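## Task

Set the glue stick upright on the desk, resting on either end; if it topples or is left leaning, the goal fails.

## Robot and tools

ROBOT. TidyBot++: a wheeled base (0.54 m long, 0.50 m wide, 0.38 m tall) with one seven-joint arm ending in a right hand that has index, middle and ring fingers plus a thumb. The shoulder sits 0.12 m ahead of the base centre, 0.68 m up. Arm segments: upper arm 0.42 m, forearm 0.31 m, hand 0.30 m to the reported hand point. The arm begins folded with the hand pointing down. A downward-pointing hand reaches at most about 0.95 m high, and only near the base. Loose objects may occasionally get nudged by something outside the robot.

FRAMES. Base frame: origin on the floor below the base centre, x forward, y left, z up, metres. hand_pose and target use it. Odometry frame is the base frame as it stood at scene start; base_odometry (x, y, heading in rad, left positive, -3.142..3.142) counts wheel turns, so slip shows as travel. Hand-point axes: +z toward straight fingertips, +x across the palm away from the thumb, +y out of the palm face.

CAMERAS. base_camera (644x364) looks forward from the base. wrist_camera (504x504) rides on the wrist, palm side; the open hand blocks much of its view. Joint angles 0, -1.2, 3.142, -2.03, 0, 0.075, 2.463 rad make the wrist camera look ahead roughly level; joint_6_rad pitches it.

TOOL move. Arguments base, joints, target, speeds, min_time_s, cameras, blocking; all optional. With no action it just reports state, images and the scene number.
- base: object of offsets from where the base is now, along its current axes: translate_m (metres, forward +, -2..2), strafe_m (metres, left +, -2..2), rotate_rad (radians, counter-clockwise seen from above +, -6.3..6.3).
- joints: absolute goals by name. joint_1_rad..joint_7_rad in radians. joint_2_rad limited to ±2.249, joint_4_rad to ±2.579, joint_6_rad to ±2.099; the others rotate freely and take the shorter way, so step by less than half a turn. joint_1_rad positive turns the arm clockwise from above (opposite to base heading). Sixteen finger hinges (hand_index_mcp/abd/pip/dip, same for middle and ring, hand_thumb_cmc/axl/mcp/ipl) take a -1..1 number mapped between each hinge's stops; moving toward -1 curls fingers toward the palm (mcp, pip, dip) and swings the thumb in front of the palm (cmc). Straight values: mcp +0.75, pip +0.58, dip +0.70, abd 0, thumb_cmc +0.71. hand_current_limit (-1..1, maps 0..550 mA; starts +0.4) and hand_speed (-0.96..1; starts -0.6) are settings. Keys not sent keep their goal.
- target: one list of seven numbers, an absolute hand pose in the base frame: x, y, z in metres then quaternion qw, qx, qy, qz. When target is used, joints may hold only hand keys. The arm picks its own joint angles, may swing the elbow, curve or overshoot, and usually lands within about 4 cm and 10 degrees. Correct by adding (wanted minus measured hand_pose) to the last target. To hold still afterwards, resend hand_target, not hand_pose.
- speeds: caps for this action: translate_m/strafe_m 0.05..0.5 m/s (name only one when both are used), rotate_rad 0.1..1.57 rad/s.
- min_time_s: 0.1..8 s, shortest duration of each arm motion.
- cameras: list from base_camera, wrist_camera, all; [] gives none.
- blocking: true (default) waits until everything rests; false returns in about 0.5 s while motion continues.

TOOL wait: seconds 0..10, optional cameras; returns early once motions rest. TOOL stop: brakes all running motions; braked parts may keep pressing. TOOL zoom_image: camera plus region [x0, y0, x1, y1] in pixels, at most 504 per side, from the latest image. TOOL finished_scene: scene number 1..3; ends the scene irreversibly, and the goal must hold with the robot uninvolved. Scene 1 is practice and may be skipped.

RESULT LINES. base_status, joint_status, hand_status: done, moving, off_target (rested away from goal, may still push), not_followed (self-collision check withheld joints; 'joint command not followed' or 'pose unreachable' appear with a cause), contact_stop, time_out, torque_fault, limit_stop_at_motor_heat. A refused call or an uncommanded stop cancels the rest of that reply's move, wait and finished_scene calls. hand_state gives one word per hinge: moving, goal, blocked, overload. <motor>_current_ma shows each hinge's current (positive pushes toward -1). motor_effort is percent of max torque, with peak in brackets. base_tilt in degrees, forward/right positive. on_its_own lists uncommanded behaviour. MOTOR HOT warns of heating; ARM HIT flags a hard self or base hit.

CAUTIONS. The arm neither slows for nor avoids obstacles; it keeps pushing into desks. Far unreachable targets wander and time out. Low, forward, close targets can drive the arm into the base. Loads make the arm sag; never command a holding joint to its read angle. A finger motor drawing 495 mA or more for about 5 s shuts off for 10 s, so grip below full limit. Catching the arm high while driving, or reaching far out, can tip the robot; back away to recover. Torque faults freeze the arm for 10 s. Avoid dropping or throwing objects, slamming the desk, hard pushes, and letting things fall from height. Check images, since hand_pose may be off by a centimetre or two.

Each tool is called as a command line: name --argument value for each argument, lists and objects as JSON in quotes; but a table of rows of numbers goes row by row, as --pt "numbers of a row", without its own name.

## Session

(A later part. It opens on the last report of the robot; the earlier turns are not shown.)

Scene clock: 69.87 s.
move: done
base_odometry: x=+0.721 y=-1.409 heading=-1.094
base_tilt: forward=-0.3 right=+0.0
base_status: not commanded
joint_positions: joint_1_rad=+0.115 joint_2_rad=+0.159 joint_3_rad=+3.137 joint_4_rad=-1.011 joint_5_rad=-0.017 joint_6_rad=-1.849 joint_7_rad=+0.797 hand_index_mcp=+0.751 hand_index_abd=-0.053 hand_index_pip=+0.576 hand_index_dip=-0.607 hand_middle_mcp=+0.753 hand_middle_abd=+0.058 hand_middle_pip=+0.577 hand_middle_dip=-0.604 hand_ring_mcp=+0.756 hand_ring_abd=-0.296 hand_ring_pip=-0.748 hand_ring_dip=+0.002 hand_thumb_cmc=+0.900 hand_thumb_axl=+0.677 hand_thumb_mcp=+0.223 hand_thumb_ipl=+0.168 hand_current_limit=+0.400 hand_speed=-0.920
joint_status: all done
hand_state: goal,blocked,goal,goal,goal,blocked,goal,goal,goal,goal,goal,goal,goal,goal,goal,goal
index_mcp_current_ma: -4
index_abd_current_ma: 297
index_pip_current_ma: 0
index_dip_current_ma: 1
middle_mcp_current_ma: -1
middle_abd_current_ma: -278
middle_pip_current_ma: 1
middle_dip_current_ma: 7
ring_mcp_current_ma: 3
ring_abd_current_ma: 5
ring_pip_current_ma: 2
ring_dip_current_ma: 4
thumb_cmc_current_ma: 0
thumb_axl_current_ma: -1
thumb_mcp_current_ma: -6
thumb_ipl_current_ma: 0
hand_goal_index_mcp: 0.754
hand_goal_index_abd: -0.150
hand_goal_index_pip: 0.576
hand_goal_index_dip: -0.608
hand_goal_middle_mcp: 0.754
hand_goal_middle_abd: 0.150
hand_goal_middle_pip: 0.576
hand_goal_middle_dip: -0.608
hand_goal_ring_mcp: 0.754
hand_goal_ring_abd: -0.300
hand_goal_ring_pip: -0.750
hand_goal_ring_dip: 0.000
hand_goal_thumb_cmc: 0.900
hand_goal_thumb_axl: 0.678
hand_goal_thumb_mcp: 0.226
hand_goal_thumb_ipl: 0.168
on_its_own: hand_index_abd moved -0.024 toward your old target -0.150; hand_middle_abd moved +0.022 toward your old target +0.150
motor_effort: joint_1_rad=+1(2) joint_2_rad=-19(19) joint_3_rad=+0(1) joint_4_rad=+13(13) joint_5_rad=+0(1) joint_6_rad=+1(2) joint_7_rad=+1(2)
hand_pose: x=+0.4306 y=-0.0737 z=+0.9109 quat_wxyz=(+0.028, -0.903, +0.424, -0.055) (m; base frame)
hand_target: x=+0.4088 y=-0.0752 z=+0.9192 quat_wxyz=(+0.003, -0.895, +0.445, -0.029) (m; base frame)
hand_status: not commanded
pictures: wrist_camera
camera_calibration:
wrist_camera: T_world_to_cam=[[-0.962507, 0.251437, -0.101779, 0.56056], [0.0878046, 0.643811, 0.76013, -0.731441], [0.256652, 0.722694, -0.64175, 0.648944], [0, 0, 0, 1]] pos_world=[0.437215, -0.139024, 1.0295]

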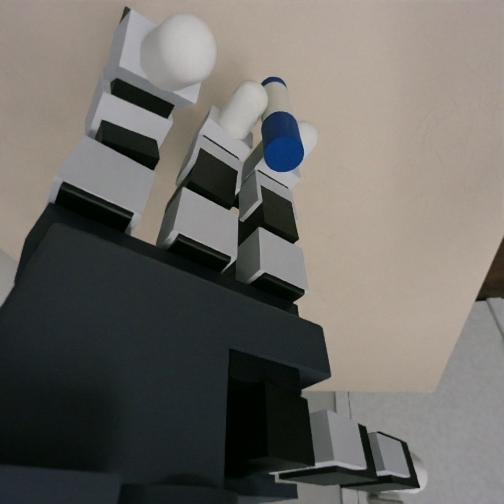

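move --joints '{"joint_1_rad": 0.12, "joint_2_rad": 0.165, "joint_3_rad": 3.12, "joint_4_rad": -1.178, "joint_5_rad": 0.02, "joint_6_rad": -1.77, "joint_7_rad": 0.755}' --min_time_s 3

move --joints '{"joint_1_rad": 0.12, "joint_2_rad": 0.165, "joint_3_rad": 3.12, "joint_4_rad": -1.245, "joint_5_rad": 0.02, "joint_6_rad": -1.700, "joint_7_rad": 0.755}' --min_time_s 2.5 --cameras '["wrist_camera"]'

zoom_image --camera "wrist_camera" --region '[160, 30, 340, 210]'

Scene clock: 76.07 s.
move: done
base_odometry: x=+0.721 y=-1.409 heading=-1.094
base_tilt: forward=-0.3 right=+0.0
base_status: not commanded
joint_positions: joint_1_rad=+0.115 joint_2_rad=+0.159 joint_3_rad=+3.137 joint_4_rad=-1.143 joint_5_rad=-0.017 joint_6_rad=-1.847 joint_7_rad=+0.797 hand_index_mcp=+0.751 hand_index_abd=-0.054 hand_index_pip=+0.576 hand_index_dip=-0.607 hand_middle_mcp=+0.753 hand_middle_abd=+0.058 hand_middle_pip=+0.577 hand_middle_dip=-0.604 hand_ring_mcp=+0.756 hand_ring_abd=-0.296 hand_ring_pip=-0.748 hand_ring_dip=+0.002 hand_thumb_cmc=+0.900 hand_thumb_axl=+0.677 hand_thumb_mcp=+0.223 hand_thumb_ipl=+0.168 hand_current_limit=+0.400 hand_speed=-0.920
joint_status: all done
hand_state: goal,blocked,goal,goal,goal,blocked,goal,goal,goal,goal,goal,goal,goal,goal,goal,goal
index_mcp_current_ma: -4
index_abd_current_ma: 296
index_pip_current_ma: 0
index_dip_current_ma: 1
middle_mcp_current_ma: -1
middle_abd_current_ma: -278
middle_pip_current_ma: 1
middle_dip_current_ma: 7
ring_mcp_current_ma: 3
ring_abd_current_ma: 5
ring_pip_current_ma: 2
ring_dip_current_ma: 4
thumb_cmc_current_ma: 0
thumb_axl_current_ma: -1
thumb_mcp_current_ma: -6
thumb_ipl_current_ma: 0
hand_goal_index_mcp: 0.754
hand_goal_index_abd: -0.150
hand_goal_index_pip: 0.576
hand_goal_index_dip: -0.608
hand_goal_middle_mcp: 0.754
hand_goal_middle_abd: 0.150
hand_goal_middle_pip: 0.576
hand_goal_middle_dip: -0.608
hand_goal_ring_mcp: 0.754
hand_goal_ring_abd: -0.300
hand_goal_ring_pip: -0.750
hand_goal_ring_dip: 0.000
hand_goal_thumb_cmc: 0.900
hand_goal_thumb_axl: 0.678
hand_goal_thumb_mcp: 0.226
hand_goal_thumb_ipl: 0.168
motor_effort: joint_1_rad=+1(2) joint_2_rad=-19(20) joint_3_rad=+0(1) joint_4_rad=+11(14) joint_5_rad=+0(1) joint_6_rad=-1(2) joint_7_rad=+1(2)
hand_pose: x=+0.4049 y=-0.0709 z=+0.8792 quat_wxyz=(+0.007, -0.905, +0.426, +0.006) (m; base frame)
hand_target: x=+0.4190 y=-0.0766 z=+0.8651 quat_wxyz=(-0.002, -0.896, +0.443, -0.016) (m; base frame)
hand_status: not commanded
pictures: none

Scene clock: 78.87 s.
move: done
base_odometry: x=+0.721 y=-1.409 heading=-1.094
base_tilt: forward=-0.3 right=+0.0
base_status: not commanded
joint_positions: joint_1_rad=+0.115 joint_2_rad=+0.159 joint_3_rad=+3.137 joint_4_rad=-1.209 joint_5_rad=-0.017 joint_6_rad=-1.781 joint_7_rad=+0.797 hand_index_mcp=+0.751 hand_index_abd=-0.054 hand_index_pip=+0.576 hand_index_dip=-0.607 hand_middle_mcp=+0.753 hand_middle_abd=+0.058 hand_middle_pip=+0.577 hand_middle_dip=-0.604 hand_ring_mcp=+0.756 hand_ring_abd=-0.296 hand_ring_pip=-0.748 hand_ring_dip=+0.002 hand_thumb_cmc=+0.900 hand_thumb_axl=+0.677 hand_thumb_mcp=+0.223 hand_thumb_ipl=+0.168 hand_current_limit=+0.400 hand_speed=-0.920
joint_status: all done
hand_state: goal,blocked,goal,goal,goal,blocked,goal,goal,goal,goal,goal,goal,goal,goal,goal,goal
index_mcp_current_ma: -4
index_abd_current_ma: 296
index_pip_current_ma: 0
index_dip_current_ma: 1
middle_mcp_current_ma: -1
middle_abd_current_ma: -278
middle_pip_current_ma: 1
middle_dip_current_ma: 7
ring_mcp_current_ma: 3
ring_abd_current_ma: 5
ring_pip_current_ma: 2
ring_dip_current_ma: 4
thumb_cmc_current_ma: 0
thumb_axl_current_ma: -1
thumb_mcp_current_ma: -6
thumb_ipl_current_ma: 0
hand_goal_index_mcp: 0.754
hand_goal_index_abd: -0.150
hand_goal_index_pip: 0.576
hand_goal_index_dip: -0.608
hand_goal_middle_mcp: 0.754
hand_goal_middle_abd: 0.150
hand_goal_middle_pip: 0.576
hand_goal_middle_dip: -0.608
hand_goal_ring_mcp: 0.754
hand_goal_ring_abd: -0.300
hand_goal_ring_pip: -0.750
hand_goal_ring_dip: 0.000
hand_goal_thumb_cmc: 0.900
hand_goal_thumb_axl: 0.678
hand_goal_thumb_mcp: 0.226
hand_goal_thumb_ipl: 0.168
motor_effort: joint_1_rad=+1(3) joint_2_rad=-19(20) joint_3_rad=+1(2) joint_4_rad=+13(14) joint_5_rad=+0(1) joint_6_rad=-1(3) joint_7_rad=+0(2)
hand_pose: x=+0.4094 y=-0.0712 z=+0.8591 quat_wxyz=(+0.007, -0.905, +0.426, +0.006) (m; base frame)
hand_target: x=+0.4240 y=-0.0772 z=+0.8442 quat_wxyz=(-0.002, -0.896, +0.443, -0.018) (m; base frame)
hand_status: not commanded
pictures: wrist_camera
camera_calibration:
wrist_camera: T_world_to_cam=[[-0.967092, 0.253026, 0.0266699, 0.425985], [0.186242, 0.6326, 0.751752, -0.725759], [0.173341, 0.73198, -0.658906, 0.668757], [0, 0, 0, 1]] pos_world=[0.431211, -0.138187, 0.974878]

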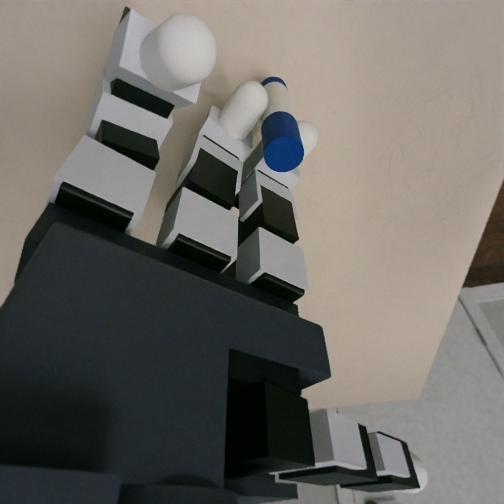

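Scaled by 2.800 from the camera's 504x504 image, which has a finer 720x720 frame.

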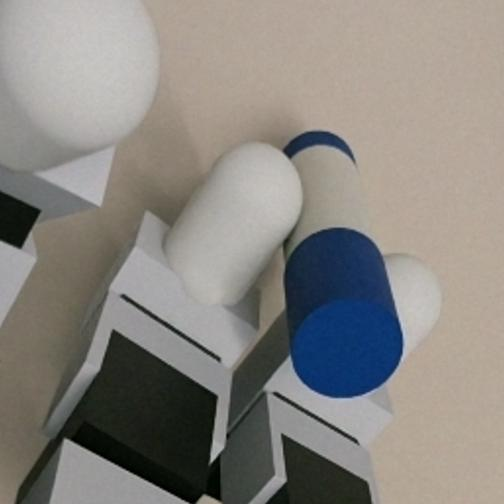

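move --joints '{"joint_1_rad": 0.12, "joint_2_rad": 0.165, "joint_3_rad": 3.12, "joint_4_rad": -1.262, "joint_5_rad": 0.02, "joint_6_rad": -1.684, "joint_7_rad": 0.755}' --min_time_s 1.5

move --joints '{"joint_1_rad": 0.12, "joint_2_rad": 0.165, "joint_3_rad": 3.12, "joint_4_rad": -1.275, "joint_5_rad": 0.02, "joint_6_rad": -1.671, "joint_7_rad": 0.755}' --min_time_s 1.5

Scene clock: 82.13 s.
move: done
base_odometry: x=+0.721 y=-1.409 heading=-1.094
base_tilt: forward=-0.3 right=+0.0
base_status: not commanded
joint_positions: joint_1_rad=+0.115 joint_2_rad=+0.159 joint_3_rad=+3.137 joint_4_rad=-1.226 joint_5_rad=-0.017 joint_6_rad=-1.765 joint_7_rad=+0.797 hand_index_mcp=+0.751 hand_index_abd=-0.054 hand_index_pip=+0.576 hand_index_dip=-0.607 hand_middle_mcp=+0.753 hand_middle_abd=+0.058 hand_middle_pip=+0.577 hand_middle_dip=-0.604 hand_ring_mcp=+0.756 hand_ring_abd=-0.296 hand_ring_pip=-0.748 hand_ring_dip=+0.002 hand_thumb_cmc=+0.900 hand_thumb_axl=+0.677 hand_thumb_mcp=+0.223 hand_thumb_ipl=+0.168 hand_current_limit=+0.400 hand_speed=-0.920
joint_status: all done
hand_state: goal,blocked,goal,goal,goal,blocked,goal,goal,goal,goal,goal,goal,goal,goal,goal,goal
index_mcp_current_ma: -4
index_abd_current_ma: 296
index_pip_current_ma: 0
index_dip_current_ma: 1
middle_mcp_current_ma: -1
middle_abd_current_ma: -278
middle_pip_current_ma: 1
middle_dip_current_ma: 7
ring_mcp_current_ma: 3
ring_abd_current_ma: 5
ring_pip_current_ma: 2
ring_dip_current_ma: 4
thumb_cmc_current_ma: 0
thumb_axl_current_ma: -1
thumb_mcp_current_ma: -6
thumb_ipl_current_ma: 0
hand_goal_index_mcp: 0.754
hand_goal_index_abd: -0.150
hand_goal_index_pip: 0.576
hand_goal_index_dip: -0.608
hand_goal_middle_mcp: 0.754
hand_goal_middle_abd: 0.150
hand_goal_middle_pip: 0.576
hand_goal_middle_dip: -0.608
hand_goal_ring_mcp: 0.754
hand_goal_ring_abd: -0.300
hand_goal_ring_pip: -0.750
hand_goal_ring_dip: 0.000
hand_goal_thumb_cmc: 0.900
hand_goal_thumb_axl: 0.678
hand_goal_thumb_mcp: 0.226
hand_goal_thumb_ipl: 0.168
motor_effort: joint_1_rad=+1(2) joint_2_rad=-19(20) joint_3_rad=+0(1) joint_4_rad=+12(14) joint_5_rad=+0(1) joint_6_rad=-2(3) joint_7_rad=+1(2)
hand_pose: x=+0.4103 y=-0.0713 z=+0.8540 quat_wxyz=(+0.007, -0.905, +0.426, +0.007) (m; base frame)
hand_target: x=+0.4245 y=-0.0772 z=+0.8390 quat_wxyz=(-0.002, -0.897, +0.443, -0.017) (m; base frame)
hand_status: not commanded
pictures: none

Scene clock: 83.93 s.
move: done
base_odometry: x=+0.721 y=-1.409 heading=-1.094
base_tilt: forward=-0.3 right=+0.0
base_status: not commanded
joint_positions: joint_1_rad=+0.115 joint_2_rad=+0.159 joint_3_rad=+3.137 joint_4_rad=-1.239 joint_5_rad=-0.017 joint_6_rad=-1.752 joint_7_rad=+0.797 hand_index_mcp=+0.751 hand_index_abd=-0.054 hand_index_pip=+0.576 hand_index_dip=-0.607 hand_middle_mcp=+0.753 hand_middle_abd=+0.058 hand_middle_pip=+0.577 hand_middle_dip=-0.604 hand_ring_mcp=+0.756 hand_ring_abd=-0.296 hand_ring_pip=-0.748 hand_ring_dip=+0.002 hand_thumb_cmc=+0.900 hand_thumb_axl=+0.677 hand_thumb_mcp=+0.223 hand_thumb_ipl=+0.168 hand_current_limit=+0.400 hand_speed=-0.920
joint_status: all done
hand_state: goal,blocked,goal,goal,goal,blocked,goal,goal,goal,goal,goal,goal,goal,goal,goal,goal
index_mcp_current_ma: -4
index_abd_current_ma: 296
index_pip_current_ma: 0
index_dip_current_ma: 1
middle_mcp_current_ma: -1
middle_abd_current_ma: -278
middle_pip_current_ma: 1
middle_dip_current_ma: 7
ring_mcp_current_ma: 3
ring_abd_current_ma: 5
ring_pip_current_ma: 2
ring_dip_current_ma: 4
thumb_cmc_current_ma: 0
thumb_axl_current_ma: -1
thumb_mcp_current_ma: -6
thumb_ipl_current_ma: 0
hand_goal_index_mcp: 0.754
hand_goal_index_abd: -0.150
hand_goal_index_pip: 0.576
hand_goal_index_dip: -0.608
hand_goal_middle_mcp: 0.754
hand_goal_middle_abd: 0.150
hand_goal_middle_pip: 0.576
hand_goal_middle_dip: -0.608
hand_goal_ring_mcp: 0.754
hand_goal_ring_abd: -0.300
hand_goal_ring_pip: -0.750
hand_goal_ring_dip: 0.000
hand_goal_thumb_cmc: 0.900
hand_goal_thumb_axl: 0.678
hand_goal_thumb_mcp: 0.226
hand_goal_thumb_ipl: 0.168
motor_effort: joint_1_rad=+1(2) joint_2_rad=-19(20) joint_3_rad=+1(1) joint_4_rad=+13(14) joint_5_rad=+0(1) joint_6_rad=-1(2) joint_7_rad=+1(2)
hand_pose: x=+0.4110 y=-0.0713 z=+0.8500 quat_wxyz=(+0.007, -0.904, +0.426, +0.007) (m; base frame)
hand_target: x=+0.4251 y=-0.0773 z=+0.8349 quat_wxyz=(-0.002, -0.897, +0.442, -0.017) (m; base frame)
hand_status: not commanded
pictures: none

move --joints '{"joint_1_rad": 0.12, "joint_2_rad": 0.165, "joint_3_rad": 3.12, "joint_4_rad": -1.288, "joint_5_rad": 0.02, "joint_6_rad": -1.658, "joint_7_rad": 0.755}' --min_time_s 1.5

Scene clock: 86.63 s.
move: done
base_odometry: x=+0.721 y=-1.409 heading=-1.094
base_tilt: forward=-0.3 right=+0.0
base_status: not commanded
joint_positions: joint_1_rad=+0.115 joint_2_rad=+0.159 joint_3_rad=+3.137 joint_4_rad=-1.252 joint_5_rad=-0.017 joint_6_rad=-1.739 joint_7_rad=+0.797 hand_index_mcp=+0.751 hand_index_abd=-0.054 hand_index_pip=+0.576 hand_index_dip=-0.607 hand_middle_mcp=+0.753 hand_middle_abd=+0.058 hand_middle_pip=+0.577 hand_middle_dip=-0.604 hand_ring_mcp=+0.756 hand_ring_abd=-0.296 hand_ring_pip=-0.748 hand_ring_dip=+0.002 hand_thumb_cmc=+0.900 hand_thumb_axl=+0.677 hand_thumb_mcp=+0.223 hand_thumb_ipl=+0.168 hand_current_limit=+0.400 hand_speed=-0.920
joint_status: all done
hand_state: goal,blocked,goal,goal,goal,blocked,goal,goal,goal,goal,goal,goal,goal,goal,goal,goal
index_mcp_current_ma: -4
index_abd_current_ma: 296
index_pip_current_ma: 0
index_dip_current_ma: 1
middle_mcp_current_ma: -1
middle_abd_current_ma: -278
middle_pip_current_ma: 1
middle_dip_current_ma: 7
ring_mcp_current_ma: 3
ring_abd_current_ma: 5
ring_pip_current_ma: 2
ring_dip_current_ma: 4
thumb_cmc_current_ma: 0
thumb_axl_current_ma: -1
thumb_mcp_current_ma: -6
thumb_ipl_current_ma: 0
hand_goal_index_mcp: 0.754
hand_goal_index_abd: -0.150
hand_goal_index_pip: 0.576
hand_goal_index_dip: -0.608
hand_goal_middle_mcp: 0.754
hand_goal_middle_abd: 0.150
hand_goal_middle_pip: 0.576
hand_goal_middle_dip: -0.608
hand_goal_ring_mcp: 0.754
hand_goal_ring_abd: -0.300
hand_goal_ring_pip: -0.750
hand_goal_ring_dip: 0.000
hand_goal_thumb_cmc: 0.900
hand_goal_thumb_axl: 0.678
hand_goal_thumb_mcp: 0.226
hand_goal_thumb_ipl: 0.168
motor_effort: joint_1_rad=+1(2) joint_2_rad=-19(20) joint_3_rad=+1(1) joint_4_rad=+12(14) joint_5_rad=+0(1) joint_6_rad=-1(2) joint_7_rad=+1(2)
hand_pose: x=+0.4117 y=-0.0713 z=+0.8460 quat_wxyz=(+0.007, -0.904, +0.427, +0.007) (m; base frame)
hand_target: x=+0.4256 y=-0.0774 z=+0.8309 quat_wxyz=(-0.002, -0.897, +0.442, -0.017) (m; base frame)
hand_status: not commanded
pictures: none

move --joints '{"joint_1_rad": 0.12, "joint_2_rad": 0.165, "joint_3_rad": 3.12, "joint_4_rad": -1.298, "joint_5_rad": 0.02, "joint_6_rad": -1.648, "joint_7_rad": 0.755}' --min_time_s 1.5

Scene clock: 88.90 s.
move: done
base_odometry: x=+0.721 y=-1.409 heading=-1.094
base_tilt: forward=-0.3 right=+0.0
base_status: not commanded
joint_positions: joint_1_rad=+0.115 joint_2_rad=+0.159 joint_3_rad=+3.137 joint_4_rad=-1.262 joint_5_rad=-0.017 joint_6_rad=-1.729 joint_7_rad=+0.797 hand_index_mcp=+0.751 hand_index_abd=-0.054 hand_index_pip=+0.576 hand_index_dip=-0.607 hand_middle_mcp=+0.753 hand_middle_abd=+0.058 hand_middle_pip=+0.577 hand_middle_dip=-0.604 hand_ring_mcp=+0.756 hand_ring_abd=-0.296 hand_ring_pip=-0.748 hand_ring_dip=+0.002 hand_thumb_cmc=+0.900 hand_thumb_axl=+0.677 hand_thumb_mcp=+0.223 hand_thumb_ipl=+0.168 hand_current_limit=+0.400 hand_speed=-0.920
joint_status: all done
hand_state: goal,blocked,goal,goal,goal,blocked,goal,goal,goal,goal,goal,goal,goal,goal,goal,goal
index_mcp_current_ma: -4
index_abd_current_ma: 296
index_pip_current_ma: 0
index_dip_current_ma: 1
middle_mcp_current_ma: -1
middle_abd_current_ma: -278
middle_pip_current_ma: 1
middle_dip_current_ma: 7
ring_mcp_current_ma: 3
ring_abd_current_ma: 5
ring_pip_current_ma: 2
ring_dip_current_ma: 4
thumb_cmc_current_ma: 0
thumb_axl_current_ma: -1
thumb_mcp_current_ma: -6
thumb_ipl_current_ma: 0
hand_goal_index_mcp: 0.754
hand_goal_index_abd: -0.150
hand_goal_index_pip: 0.576
hand_goal_index_dip: -0.608
hand_goal_middle_mcp: 0.754
hand_goal_middle_abd: 0.150
hand_goal_middle_pip: 0.576
hand_goal_middle_dip: -0.608
hand_goal_ring_mcp: 0.754
hand_goal_ring_abd: -0.300
hand_goal_ring_pip: -0.750
hand_goal_ring_dip: 0.000
hand_goal_thumb_cmc: 0.900
hand_goal_thumb_axl: 0.678
hand_goal_thumb_mcp: 0.226
hand_goal_thumb_ipl: 0.168
motor_effort: joint_1_rad=+1(2) joint_2_rad=-19(20) joint_3_rad=+0(1) joint_4_rad=+12(14) joint_5_rad=+0(1) joint_6_rad=-2(3) joint_7_rad=+0(2)
hand_pose: x=+0.4122 y=-0.0714 z=+0.8429 quat_wxyz=(+0.007, -0.904, +0.427, +0.007) (m; base frame)
hand_target: x=+0.4260 y=-0.0774 z=+0.8278 quat_wxyz=(-0.002, -0.897, +0.442, -0.017) (m; base frame)
hand_status: not commanded
pictures: none

move --joints '{"joint_1_rad": 0.12, "joint_2_rad": 0.165, "joint_3_rad": 3.12, "joint_4_rad": -1.308, "joint_5_rad": 0.02, "joint_6_rad": -1.638, "joint_7_rad": 0.755}' --min_time_s 1.5

Scene clock: 94.97 s.
move: done
base_odometry: x=+0.721 y=-1.409 heading=-1.094
base_tilt: forward=-0.3 right=+0.0
base_status: not commanded
joint_positions: joint_1_rad=+0.115 joint_2_rad=+0.159 joint_3_rad=+3.137 joint_4_rad=-1.272 joint_5_rad=-0.017 joint_6_rad=-1.719 joint_7_rad=+0.797 hand_index_mcp=+0.751 hand_index_abd=-0.054 hand_index_pip=+0.576 hand_index_dip=-0.607 hand_middle_mcp=+0.753 hand_middle_abd=+0.058 hand_middle_pip=+0.577 hand_middle_dip=-0.604 hand_ring_mcp=+0.756 hand_ring_abd=-0.296 hand_ring_pip=-0.748 hand_ring_dip=+0.002 hand_thumb_cmc=+0.900 hand_thumb_axl=+0.677 hand_thumb_mcp=+0.223 hand_thumb_ipl=+0.168 hand_current_limit=+0.400 hand_speed=-0.920
joint_status: all done
hand_state: goal,blocked,goal,goal,goal,blocked,goal,goal,goal,goal,goal,goal,goal,goal,goal,goal
index_mcp_current_ma: -4
index_abd_current_ma: 296
index_pip_current_ma: 0
index_dip_current_ma: 1
middle_mcp_current_ma: -1
middle_abd_current_ma: -278
middle_pip_current_ma: 1
middle_dip_current_ma: 7
ring_mcp_current_ma: 3
ring_abd_current_ma: 5
ring_pip_current_ma: 2
ring_dip_current_ma: 4
thumb_cmc_current_ma: 0
thumb_axl_current_ma: -1
thumb_mcp_current_ma: -6
thumb_ipl_current_ma: 0
hand_goal_index_mcp: 0.754
hand_goal_index_abd: -0.150
hand_goal_index_pip: 0.576
hand_goal_index_dip: -0.608
hand_goal_middle_mcp: 0.754
hand_goal_middle_abd: 0.150
hand_goal_middle_pip: 0.576
hand_goal_middle_dip: -0.608
hand_goal_ring_mcp: 0.754
hand_goal_ring_abd: -0.300
hand_goal_ring_pip: -0.750
hand_goal_ring_dip: 0.000
hand_goal_thumb_cmc: 0.900
hand_goal_thumb_axl: 0.678
hand_goal_thumb_mcp: 0.226
hand_goal_thumb_ipl: 0.168
motor_effort: joint_1_rad=+1(2) joint_2_rad=-19(20) joint_3_rad=+0(1) joint_4_rad=+13(15) joint_5_rad=+0(1) joint_6_rad=+0(2) joint_7_rad=+0(1)
hand_pose: x=+0.4126 y=-0.0714 z=+0.8398 quat_wxyz=(+0.007, -0.904, +0.427, +0.007) (m; base frame)
hand_target: x=+0.4263 y=-0.0774 z=+0.8246 quat_wxyz=(-0.002, -0.897, +0.442, -0.017) (m; base frame)
hand_status: not commanded
pictures: none

move --joints '{"joint_1_rad": 0.12, "joint_2_rad": 0.165, "joint_3_rad": 3.12, "joint_4_rad": -1.318, "joint_5_rad": 0.02, "joint_6_rad": -1.628, "joint_7_rad": 0.755}' --min_time_s 1.5

Scene clock: 97.30 s.
move: done
base_odometry: x=+0.721 y=-1.409 heading=-1.094
base_tilt: forward=-0.3 right=+0.0
base_status: not commanded
joint_positions: joint_1_rad=+0.115 joint_2_rad=+0.159 joint_3_rad=+3.137 joint_4_rad=-1.282 joint_5_rad=-0.017 joint_6_rad=-1.709 joint_7_rad=+0.797 hand_index_mcp=+0.751 hand_index_abd=-0.054 hand_index_pip=+0.576 hand_index_dip=-0.607 hand_middle_mcp=+0.753 hand_middle_abd=+0.058 hand_middle_pip=+0.577 hand_middle_dip=-0.604 hand_ring_mcp=+0.756 hand_ring_abd=-0.296 hand_ring_pip=-0.748 hand_ring_dip=+0.002 hand_thumb_cmc=+0.900 hand_thumb_axl=+0.677 hand_thumb_mcp=+0.223 hand_thumb_ipl=+0.168 hand_current_limit=+0.400 hand_speed=-0.920
joint_status: all done
hand_state: goal,blocked,goal,goal,goal,blocked,goal,goal,goal,goal,goal,goal,goal,goal,goal,goal
index_mcp_current_ma: -4
index_abd_current_ma: 296
index_pip_current_ma: 0
index_dip_current_ma: 1
middle_mcp_current_ma: -1
middle_abd_current_ma: -278
middle_pip_current_ma: 1
middle_dip_current_ma: 7
ring_mcp_current_ma: 3
ring_abd_current_ma: 5
ring_pip_current_ma: 2
ring_dip_current_ma: 4
thumb_cmc_current_ma: 0
thumb_axl_current_ma: -1
thumb_mcp_current_ma: -6
thumb_ipl_current_ma: 0
hand_goal_index_mcp: 0.754
hand_goal_index_abd: -0.150
hand_goal_index_pip: 0.576
hand_goal_index_dip: -0.608
hand_goal_middle_mcp: 0.754
hand_goal_middle_abd: 0.150
hand_goal_middle_pip: 0.576
hand_goal_middle_dip: -0.608
hand_goal_ring_mcp: 0.754
hand_goal_ring_abd: -0.300
hand_goal_ring_pip: -0.750
hand_goal_ring_dip: 0.000
hand_goal_thumb_cmc: 0.900
hand_goal_thumb_axl: 0.678
hand_goal_thumb_mcp: 0.226
hand_goal_thumb_ipl: 0.168
motor_effort: joint_1_rad=+1(2) joint_2_rad=-19(20) joint_3_rad=+1(1) joint_4_rad=+12(14) joint_5_rad=+0(1) joint_6_rad=+0(2) joint_7_rad=+1(2)
hand_pose: x=+0.4131 y=-0.0714 z=+0.8367 quat_wxyz=(+0.007, -0.904, +0.427, +0.007) (m; base frame)
hand_target: x=+0.4266 y=-0.0775 z=+0.8215 quat_wxyz=(-0.002, -0.897, +0.442, -0.017) (m; base frame)
hand_status: not commanded
pictures: none

move --joints '{"joint_1_rad": 0.12, "joint_2_rad": 0.165, "joint_3_rad": 3.12, "joint_4_rad": -1.328, "joint_5_rad": 0.02, "joint_6_rad": -1.618, "joint_7_rad": 0.755}' --min_time_s 1.5 --cameras '["wrist_camera"]'

zoom_image --camera "wrist_camera" --region '[200, 40, 340, 180]'

Scene clock: 99.80 s.
move: done
base_odometry: x=+0.721 y=-1.409 heading=-1.094
base_tilt: forward=-0.3 right=+0.0
base_status: not commanded
joint_positions: joint_1_rad=+0.115 joint_2_rad=+0.159 joint_3_rad=+3.137 joint_4_rad=-1.286 joint_5_rad=-0.017 joint_6_rad=-1.703 joint_7_rad=+0.796 hand_index_mcp=+0.749 hand_index_abd=-0.055 hand_index_pip=+0.568 hand_index_dip=-0.616 hand_middle_mcp=+0.752 hand_middle_abd=+0.060 hand_middle_pip=+0.572 hand_middle_dip=-0.613 hand_ring_mcp=+0.756 hand_ring_abd=-0.296 hand_ring_pip=-0.748 hand_ring_dip=+0.002 hand_thumb_cmc=+0.900 hand_thumb_axl=+0.677 hand_thumb_mcp=+0.223 hand_thumb_ipl=+0.168 hand_current_limit=+0.400 hand_speed=-0.920
joint_status: all done
hand_state: goal,blocked,goal,goal,goal,blocked,goal,goal,goal,goal,goal,goal,goal,goal,goal,goal
index_mcp_current_ma: -9
index_abd_current_ma: 290
index_pip_current_ma: -15
index_dip_current_ma: -17
middle_mcp_current_ma: -4
middle_abd_current_ma: -271
middle_pip_current_ma: -7
middle_dip_current_ma: -8
ring_mcp_current_ma: 3
ring_abd_current_ma: 5
ring_pip_current_ma: 2
ring_dip_current_ma: 4
thumb_cmc_current_ma: 0
thumb_axl_current_ma: -1
thumb_mcp_current_ma: -6
thumb_ipl_current_ma: 0
hand_goal_index_mcp: 0.754
hand_goal_index_abd: -0.150
hand_goal_index_pip: 0.576
hand_goal_index_dip: -0.608
hand_goal_middle_mcp: 0.754
hand_goal_middle_abd: 0.150
hand_goal_middle_pip: 0.576
hand_goal_middle_dip: -0.608
hand_goal_ring_mcp: 0.754
hand_goal_ring_abd: -0.300
hand_goal_ring_pip: -0.750
hand_goal_ring_dip: 0.000
hand_goal_thumb_cmc: 0.900
hand_goal_thumb_axl: 0.678
hand_goal_thumb_mcp: 0.226
hand_goal_thumb_ipl: 0.168
motor_effort: joint_1_rad=+1(2) joint_2_rad=-18(19) joint_3_rad=+1(1) joint_4_rad=+11(14) joint_5_rad=+0(1) joint_6_rad=+0(3) joint_7_rad=+0(2)
hand_pose: x=+0.4136 y=-0.0715 z=+0.8351 quat_wxyz=(+0.007, -0.904, +0.427, +0.006) (m; base frame)
hand_target: x=+0.4269 y=-0.0775 z=+0.8184 quat_wxyz=(-0.002, -0.897, +0.442, -0.017) (m; base frame)
hand_status: not commanded
pictures: wrist_camera
camera_calibration:
wrist_camera: T_world_to_cam=[[-0.966619, 0.254926, 0.0257133, 0.431442], [0.186732, 0.632195, 0.751971, -0.708733], [0.175441, 0.731671, -0.658695, 0.651323], [0, 0, 0, 1]] pos_world=[0.435114, -0.138482, 0.950876]

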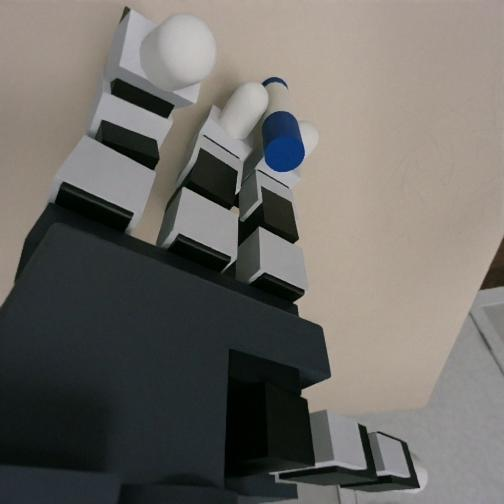

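Scaled by 3.600 from the camera's 504x504 image, which has a finer 720x720 frame.

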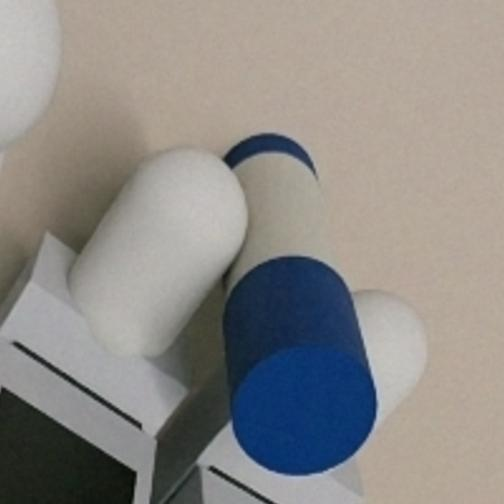

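move --joints '{"hand_index_abd": 0.15, "hand_middle_abd": -0.15, "hand_speed": -0.95}' --cameras '["wrist_camera"]'

zoom_image --camera "wrist_camera" --region '[200, 40, 340, 180]'

Scene clock: 103.83 s.
move: done
base_odometry: x=+0.721 y=-1.409 heading=-1.094
base_tilt: forward=-0.2 right=+0.0
base_status: not commanded
joint_positions: joint_1_rad=+0.115 joint_2_rad=+0.159 joint_3_rad=+3.137 joint_4_rad=-1.293 joint_5_rad=-0.017 joint_6_rad=-1.699 joint_7_rad=+0.796 hand_index_mcp=+0.750 hand_index_abd=+0.145 hand_index_pip=+0.573 hand_index_dip=-0.610 hand_middle_mcp=+0.751 hand_middle_abd=-0.146 hand_middle_pip=+0.573 hand_middle_dip=-0.610 hand_ring_mcp=+0.756 hand_ring_abd=-0.296 hand_ring_pip=-0.748 hand_ring_dip=+0.002 hand_thumb_cmc=+0.900 hand_thumb_axl=+0.677 hand_thumb_mcp=+0.223 hand_thumb_ipl=+0.168 hand_current_limit=+0.400 hand_speed=-0.950
joint_status: all done
hand_state: goal,goal,goal,goal,goal,goal,goal,goal,goal,goal,goal,goal,goal,goal,goal,goal
index_mcp_current_ma: -8
index_abd_current_ma: -7
index_pip_current_ma: -4
index_dip_current_ma: -4
middle_mcp_current_ma: -5
middle_abd_current_ma: 6
middle_pip_current_ma: -4
middle_dip_current_ma: -3
ring_mcp_current_ma: 3
ring_abd_current_ma: 5
ring_pip_current_ma: 2
ring_dip_current_ma: 4
thumb_cmc_current_ma: 0
thumb_axl_current_ma: -1
thumb_mcp_current_ma: -6
thumb_ipl_current_ma: 0
hand_goal_index_mcp: 0.754
hand_goal_index_abd: 0.150
hand_goal_index_pip: 0.576
hand_goal_index_dip: -0.608
hand_goal_middle_mcp: 0.754
hand_goal_middle_abd: -0.150
hand_goal_middle_pip: 0.576
hand_goal_middle_dip: -0.608
hand_goal_ring_mcp: 0.754
hand_goal_ring_abd: -0.300
hand_goal_ring_pip: -0.750
hand_goal_ring_dip: 0.000
hand_goal_thumb_cmc: 0.900
hand_goal_thumb_axl: 0.678
hand_goal_thumb_mcp: 0.226
hand_goal_thumb_ipl: 0.168
motor_effort: joint_1_rad=+1(2) joint_2_rad=-19(19) joint_3_rad=+0(1) joint_4_rad=+13(13) joint_5_rad=+1(1) joint_6_rad=-1(2) joint_7_rad=+1(1)
hand_pose: x=+0.4131 y=-0.0715 z=+0.8333 quat_wxyz=(+0.007, -0.904, +0.427, +0.007) (m; base frame)
hand_target: x=+0.4269 y=-0.0775 z=+0.8184 quat_wxyz=(-0.002, -0.897, +0.442, -0.017) (m; base frame)
hand_status: not commanded
pictures: wrist_camera
camera_calibration:
wrist_camera: T_world_to_cam=[[-0.966515, 0.255073, 0.0280331, 0.429064], [0.18865, 0.632243, 0.751452, -0.70768], [0.173951, 0.731578, -0.659192, 0.651284], [0, 0, 0, 1]] pos_world=[0.434909, -0.138482, 0.949081]

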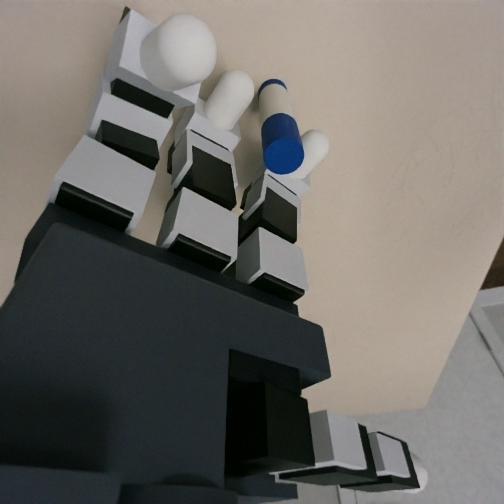

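Scaled by 3.600 from the camera's 504x504 image, which has a finer 720x720 frame.

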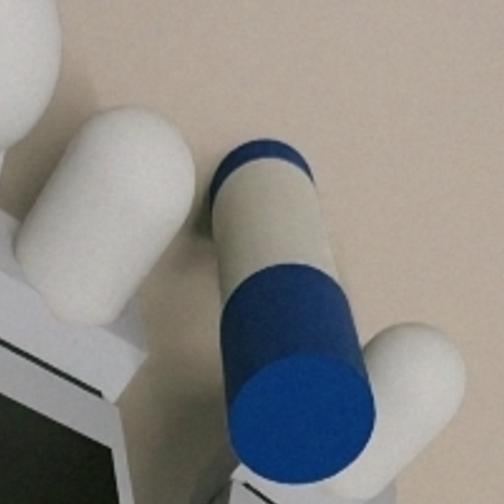

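move --joints '{"hand_index_abd": 0.25, "hand_speed": -0.9}'

move --joints '{"joint_1_rad": 0.12, "joint_2_rad": 0.165, "joint_3_rad": 3.12, "joint_4_rad": -1.18, "joint_5_rad": 0.02, "joint_6_rad": -1.865, "joint_7_rad": 0.755}' --min_time_s 3 --cameras '["wrist_camera"]'

zoom_image --camera "wrist_camera" --region '[200, 40, 340, 180]'

Scene clock: 106.57 s.
move: done
base_odometry: x=+0.721 y=-1.409 heading=-1.094
base_tilt: forward=-0.3 right=+0.0
base_status: not commanded
joint_positions: joint_1_rad=+0.115 joint_2_rad=+0.159 joint_3_rad=+3.137 joint_4_rad=-1.293 joint_5_rad=-0.017 joint_6_rad=-1.699 joint_7_rad=+0.796 hand_index_mcp=+0.750 hand_index_abd=+0.244 hand_index_pip=+0.573 hand_index_dip=-0.610 hand_middle_mcp=+0.751 hand_middle_abd=-0.146 hand_middle_pip=+0.573 hand_middle_dip=-0.610 hand_ring_mcp=+0.756 hand_ring_abd=-0.296 hand_ring_pip=-0.748 hand_ring_dip=+0.002 hand_thumb_cmc=+0.900 hand_thumb_axl=+0.677 hand_thumb_mcp=+0.223 hand_thumb_ipl=+0.168 hand_current_limit=+0.400 hand_speed=-0.900
joint_status: all done
hand_state: goal,goal,goal,goal,goal,goal,goal,goal,goal,goal,goal,goal,goal,goal,goal,goal
index_mcp_current_ma: -8
index_abd_current_ma: -9
index_pip_current_ma: -4
index_dip_current_ma: -4
middle_mcp_current_ma: -5
middle_abd_current_ma: 6
middle_pip_current_ma: -4
middle_dip_current_ma: -3
ring_mcp_current_ma: 3
ring_abd_current_ma: 5
ring_pip_current_ma: 2
ring_dip_current_ma: 4
thumb_cmc_current_ma: 0
thumb_axl_current_ma: -1
thumb_mcp_current_ma: -6
thumb_ipl_current_ma: 0
hand_goal_index_mcp: 0.754
hand_goal_index_abd: 0.250
hand_goal_index_pip: 0.576
hand_goal_index_dip: -0.608
hand_goal_middle_mcp: 0.754
hand_goal_middle_abd: -0.150
hand_goal_middle_pip: 0.576
hand_goal_middle_dip: -0.608
hand_goal_ring_mcp: 0.754
hand_goal_ring_abd: -0.300
hand_goal_ring_pip: -0.750
hand_goal_ring_dip: 0.000
hand_goal_thumb_cmc: 0.900
hand_goal_thumb_axl: 0.678
hand_goal_thumb_mcp: 0.226
hand_goal_thumb_ipl: 0.168
motor_effort: joint_1_rad=+1(2) joint_2_rad=-19(19) joint_3_rad=+1(1) joint_4_rad=+13(13) joint_5_rad=+0(1) joint_6_rad=-1(2) joint_7_rad=+0(1)
hand_pose: x=+0.4131 y=-0.0715 z=+0.8333 quat_wxyz=(+0.007, -0.904, +0.427, +0.007) (m; base frame)
hand_target: x=+0.4269 y=-0.0775 z=+0.8184 quat_wxyz=(-0.002, -0.897, +0.442, -0.017) (m; base frame)
hand_status: not commanded
pictures: none

Scene clock: 109.87 s.
move: done
base_odometry: x=+0.721 y=-1.409 heading=-1.094
base_tilt: forward=-0.3 right=+0.0
base_status: not commanded
joint_positions: joint_1_rad=+0.115 joint_2_rad=+0.159 joint_3_rad=+3.137 joint_4_rad=-1.202 joint_5_rad=-0.017 joint_6_rad=-1.782 joint_7_rad=+0.796 hand_index_mcp=+0.750 hand_index_abd=+0.244 hand_index_pip=+0.573 hand_index_dip=-0.610 hand_middle_mcp=+0.751 hand_middle_abd=-0.146 hand_middle_pip=+0.573 hand_middle_dip=-0.610 hand_ring_mcp=+0.756 hand_ring_abd=-0.296 hand_ring_pip=-0.748 hand_ring_dip=+0.002 hand_thumb_cmc=+0.900 hand_thumb_axl=+0.677 hand_thumb_mcp=+0.223 hand_thumb_ipl=+0.168 hand_current_limit=+0.400 hand_speed=-0.900
joint_status: all done
hand_state: goal,goal,goal,goal,goal,goal,goal,goal,goal,goal,goal,goal,goal,goal,goal,goal
index_mcp_current_ma: -8
index_abd_current_ma: -8
index_pip_current_ma: -4
index_dip_current_ma: -4
middle_mcp_current_ma: -5
middle_abd_current_ma: 6
middle_pip_current_ma: -4
middle_dip_current_ma: -3
ring_mcp_current_ma: 3
ring_abd_current_ma: 5
ring_pip_current_ma: 2
ring_dip_current_ma: 4
thumb_cmc_current_ma: 0
thumb_axl_current_ma: -1
thumb_mcp_current_ma: -6
thumb_ipl_current_ma: 0
hand_goal_index_mcp: 0.754
hand_goal_index_abd: 0.250
hand_goal_index_pip: 0.576
hand_goal_index_dip: -0.608
hand_goal_middle_mcp: 0.754
hand_goal_middle_abd: -0.150
hand_goal_middle_pip: 0.576
hand_goal_middle_dip: -0.608
hand_goal_ring_mcp: 0.754
hand_goal_ring_abd: -0.300
hand_goal_ring_pip: -0.750
hand_goal_ring_dip: 0.000
hand_goal_thumb_cmc: 0.900
hand_goal_thumb_axl: 0.678
hand_goal_thumb_mcp: 0.226
hand_goal_thumb_ipl: 0.168
motor_effort: joint_1_rad=+1(2) joint_2_rad=-19(20) joint_3_rad=+1(1) joint_4_rad=+12(14) joint_5_rad=+0(1) joint_6_rad=-1(2) joint_7_rad=+1(1)
hand_pose: x=+0.4110 y=-0.0714 z=+0.8609 quat_wxyz=(+0.008, -0.904, +0.427, +0.003) (m; base frame)
hand_target: x=+0.3902 y=-0.0735 z=+0.8725 quat_wxyz=(-0.019, -0.896, +0.443, +0.029) (m; base frame)
hand_status: not commanded
pictures: wrist_camera
camera_calibration:
wrist_camera: T_world_to_cam=[[-0.967045, 0.253824, 0.0199213, 0.43333], [0.181733, 0.63335, 0.752224, -0.725805], [0.178315, 0.731055, -0.658607, 0.667511], [0, 0, 0, 1]] pos_world=[0.431926, -0.138288, 0.976963]

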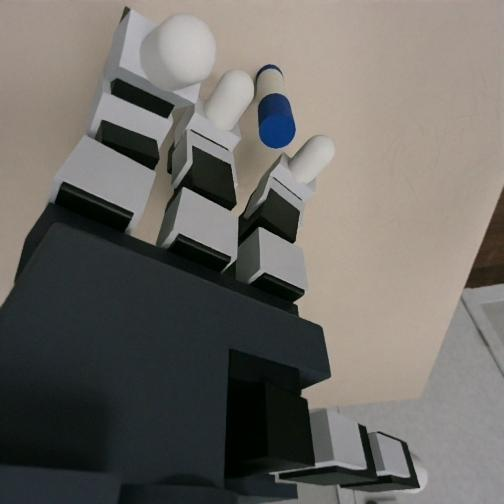

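Scaled by 3.600 from the camera's 504x504 image, which has a finer 720x720 frame.

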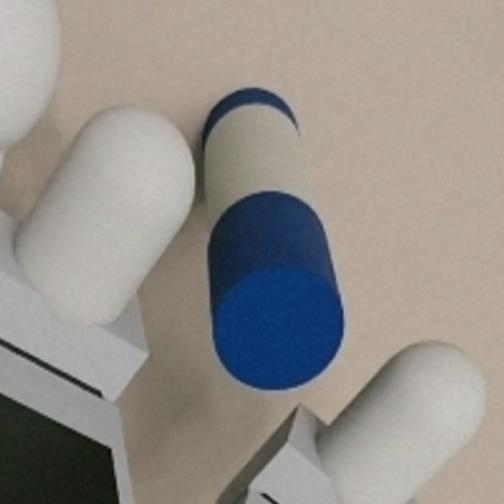

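move --joints '{"joint_1_rad": 0.12, "joint_2_rad": 0.165, "joint_3_rad": 3.12, "joint_4_rad": -1.0, "joint_5_rad": 0.02, "joint_6_rad": -2.0, "joint_7_rad": 0.755}' --min_time_s 3 --cameras '["wrist_camera"]'

Scene clock: 114.20 s.
move: done
base_odometry: x=+0.721 y=-1.409 heading=-1.094
base_tilt: forward=-0.3 right=+0.0
base_status: not commanded
joint_positions: joint_1_rad=+0.115 joint_2_rad=+0.159 joint_3_rad=+3.137 joint_4_rad=-1.021 joint_5_rad=-0.017 joint_6_rad=-1.918 joint_7_rad=+0.796 hand_index_mcp=+0.750 hand_index_abd=+0.245 hand_index_pip=+0.573 hand_index_dip=-0.610 hand_middle_mcp=+0.751 hand_middle_abd=-0.146 hand_middle_pip=+0.573 hand_middle_dip=-0.610 hand_ring_mcp=+0.756 hand_ring_abd=-0.296 hand_ring_pip=-0.748 hand_ring_dip=+0.002 hand_thumb_cmc=+0.900 hand_thumb_axl=+0.677 hand_thumb_mcp=+0.223 hand_thumb_ipl=+0.168 hand_current_limit=+0.400 hand_speed=-0.900
joint_status: all done
hand_state: goal,goal,goal,goal,goal,goal,goal,goal,goal,goal,goal,goal,goal,goal,goal,goal
index_mcp_current_ma: -8
index_abd_current_ma: -8
index_pip_current_ma: -4
index_dip_current_ma: -4
middle_mcp_current_ma: -5
middle_abd_current_ma: 6
middle_pip_current_ma: -4
middle_dip_current_ma: -3
ring_mcp_current_ma: 3
ring_abd_current_ma: 5
ring_pip_current_ma: 2
ring_dip_current_ma: 4
thumb_cmc_current_ma: 0
thumb_axl_current_ma: -1
thumb_mcp_current_ma: -6
thumb_ipl_current_ma: 0
hand_goal_index_mcp: 0.754
hand_goal_index_abd: 0.250
hand_goal_index_pip: 0.576
hand_goal_index_dip: -0.608
hand_goal_middle_mcp: 0.754
hand_goal_middle_abd: -0.150
hand_goal_middle_pip: 0.576
hand_goal_middle_dip: -0.608
hand_goal_ring_mcp: 0.754
hand_goal_ring_abd: -0.300
hand_goal_ring_pip: -0.750
hand_goal_ring_dip: 0.000
hand_goal_thumb_cmc: 0.900
hand_goal_thumb_axl: 0.678
hand_goal_thumb_mcp: 0.226
hand_goal_thumb_ipl: 0.168
motor_effort: joint_1_rad=+1(3) joint_2_rad=-19(20) joint_3_rad=+0(1) joint_4_rad=+12(13) joint_5_rad=+0(1) joint_6_rad=-1(3) joint_7_rad=+1(2)
hand_pose: x=+0.4078 y=-0.0715 z=+0.9120 quat_wxyz=(+0.015, -0.905, +0.425, -0.018) (m; base frame)
hand_target: x=+0.3860 y=-0.0727 z=+0.9221 quat_wxyz=(-0.011, -0.895, +0.445, +0.008) (m; base frame)
hand_status: not commanded
pictures: wrist_camera
camera_calibration:
wrist_camera: T_world_to_cam=[[-0.967498, 0.251693, -0.024469, 0.469796], [0.146834, 0.637919, 0.755975, -0.752395], [0.205883, 0.727812, -0.654143, 0.686205], [0, 0, 0, 1]] pos_world=[0.423726, -0.137705, 1.02916]

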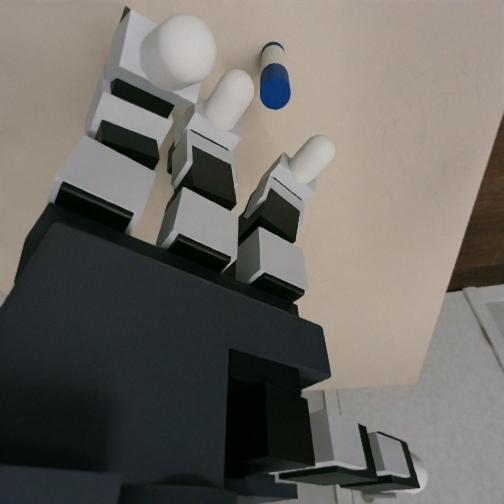

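move --base '{"translate_m": -0.35}' --speeds '{"translate_m": 0.25}'

move --joints '{"joint_1_rad": -0.42, "joint_2_rad": -1.2, "joint_3_rad": 3.142, "joint_4_rad": -2.03, "joint_5_rad": 0, "joint_6_rad": -0.6, "joint_7_rad": 2.463}' --cameras '["wrist_camera"]'

Scene clock: 118.20 s.
move: done
base_odometry: x=+0.560 y=-1.098 heading=-1.094
base_tilt: forward=-0.3 right=+0.0
base_status: done
joint_positions: joint_1_rad=+0.115 joint_2_rad=+0.161 joint_3_rad=+3.137 joint_4_rad=-1.020 joint_5_rad=-0.016 joint_6_rad=-1.925 joint_7_rad=+0.796 hand_index_mcp=+0.751 hand_index_abd=+0.245 hand_index_pip=+0.573 hand_index_dip=-0.610 hand_middle_mcp=+0.751 hand_middle_abd=-0.146 hand_middle_pip=+0.574 hand_middle_dip=-0.610 hand_ring_mcp=+0.756 hand_ring_abd=-0.296 hand_ring_pip=-0.748 hand_ring_dip=+0.002 hand_thumb_cmc=+0.900 hand_thumb_axl=+0.677 hand_thumb_mcp=+0.223 hand_thumb_ipl=+0.168 hand_current_limit=+0.400 hand_speed=-0.900
joint_status: not commanded
hand_state: goal,goal,goal,goal,goal,goal,goal,goal,goal,goal,goal,goal,goal,goal,goal,goal
index_mcp_current_ma: -6
index_abd_current_ma: -7
index_pip_current_ma: -4
index_dip_current_ma: -4
middle_mcp_current_ma: -4
middle_abd_current_ma: 5
middle_pip_current_ma: -3
middle_dip_current_ma: -3
ring_mcp_current_ma: 3
ring_abd_current_ma: 5
ring_pip_current_ma: 2
ring_dip_current_ma: 4
thumb_cmc_current_ma: 0
thumb_axl_current_ma: -1
thumb_mcp_current_ma: -6
thumb_ipl_current_ma: 0
hand_goal_index_mcp: 0.754
hand_goal_index_abd: 0.250
hand_goal_index_pip: 0.576
hand_goal_index_dip: -0.608
hand_goal_middle_mcp: 0.754
hand_goal_middle_abd: -0.150
hand_goal_middle_pip: 0.576
hand_goal_middle_dip: -0.608
hand_goal_ring_mcp: 0.754
hand_goal_ring_abd: -0.300
hand_goal_ring_pip: -0.750
hand_goal_ring_dip: 0.000
hand_goal_thumb_cmc: 0.900
hand_goal_thumb_axl: 0.678
hand_goal_thumb_mcp: 0.226
hand_goal_thumb_ipl: 0.168
motor_effort: joint_1_rad=+1(2) joint_2_rad=-19(22) joint_3_rad=+1(1) joint_4_rad=+13(13) joint_5_rad=-1(1) joint_6_rad=-1(2) joint_7_rad=+0(1)
hand_pose: x=+0.4064 y=-0.0714 z=+0.9121 quat_wxyz=(+0.013, -0.905, +0.425, -0.014) (m; base frame)
hand_target: x=+0.3860 y=-0.0727 z=+0.9221 quat_wxyz=(-0.011, -0.895, +0.445, +0.008) (m; base frame)
hand_status: not commanded
pictures: none

Scene clock: 121.23 s.
move: done
base_odometry: x=+0.560 y=-1.098 heading=-1.094
base_tilt: forward=-0.3 right=+0.0
base_status: not commanded
joint_positions: joint_1_rad=-0.406 joint_2_rad=-1.181 joint_3_rad=+3.137 joint_4_rad=-1.992 joint_5_rad=-0.016 joint_6_rad=-0.699 joint_7_rad=+2.420 hand_index_mcp=+0.758 hand_index_abd=+0.250 hand_index_pip=+0.575 hand_index_dip=-0.610 hand_middle_mcp=+0.759 hand_middle_abd=-0.146 hand_middle_pip=+0.575 hand_middle_dip=-0.610 hand_ring_mcp=+0.757 hand_ring_abd=-0.296 hand_ring_pip=-0.748 hand_ring_dip=+0.002 hand_thumb_cmc=+0.903 hand_thumb_axl=+0.677 hand_thumb_mcp=+0.224 hand_thumb_ipl=+0.168 hand_current_limit=+0.400 hand_speed=-0.900
joint_status: all done
hand_state: goal,goal,goal,goal,goal,goal,goal,goal,goal,goal,goal,goal,goal,goal,goal,goal
index_mcp_current_ma: 8
index_abd_current_ma: 0
index_pip_current_ma: -1
index_dip_current_ma: -4
middle_mcp_current_ma: 9
middle_abd_current_ma: 5
middle_pip_current_ma: -1
middle_dip_current_ma: -3
ring_mcp_current_ma: 5
ring_abd_current_ma: 5
ring_pip_current_ma: 2
ring_dip_current_ma: 4
thumb_cmc_current_ma: 4
thumb_axl_current_ma: -1
thumb_mcp_current_ma: -4
thumb_ipl_current_ma: 0
hand_goal_index_mcp: 0.754
hand_goal_index_abd: 0.250
hand_goal_index_pip: 0.576
hand_goal_index_dip: -0.608
hand_goal_middle_mcp: 0.754
hand_goal_middle_abd: -0.150
hand_goal_middle_pip: 0.576
hand_goal_middle_dip: -0.608
hand_goal_ring_mcp: 0.754
hand_goal_ring_abd: -0.300
hand_goal_ring_pip: -0.750
hand_goal_ring_dip: 0.000
hand_goal_thumb_cmc: 0.900
hand_goal_thumb_axl: 0.678
hand_goal_thumb_mcp: 0.226
hand_goal_thumb_ipl: 0.168
motor_effort: joint_1_rad=+1(3) joint_2_rad=+15(21) joint_3_rad=+1(2) joint_4_rad=+13(15) joint_5_rad=+0(1) joint_6_rad=+8(10) joint_7_rad=+1(2)
hand_pose: x=+0.2717 y=-0.0073 z=+1.1247 quat_wxyz=(-0.153, -0.554, -0.404, -0.712) (m; base frame)
hand_target: x=+0.2671 y=-0.0104 z=+1.1401 quat_wxyz=(-0.177, -0.520, -0.400, -0.734) (m; base frame)
hand_status: not commanded
pictures: wrist_camera
camera_calibration:
wrist_camera: T_world_to_cam=[[0.394978, -0.912648, -0.105192, 0.0391962], [-0.672407, -0.20917, -0.710012, 0.931004], [0.625988, 0.351171, -0.696289, 0.737131], [0, 0, 0, 1]] pos_world=[0.149097, -0.0283491, 1.1784]

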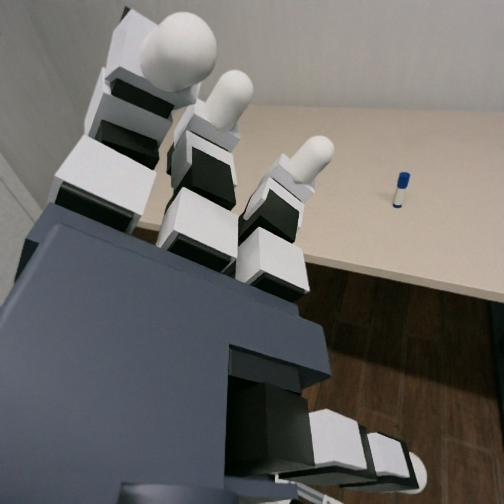

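The glue stick is standing upright.

finished_scene --scene 3

The scene is finished: the task was done.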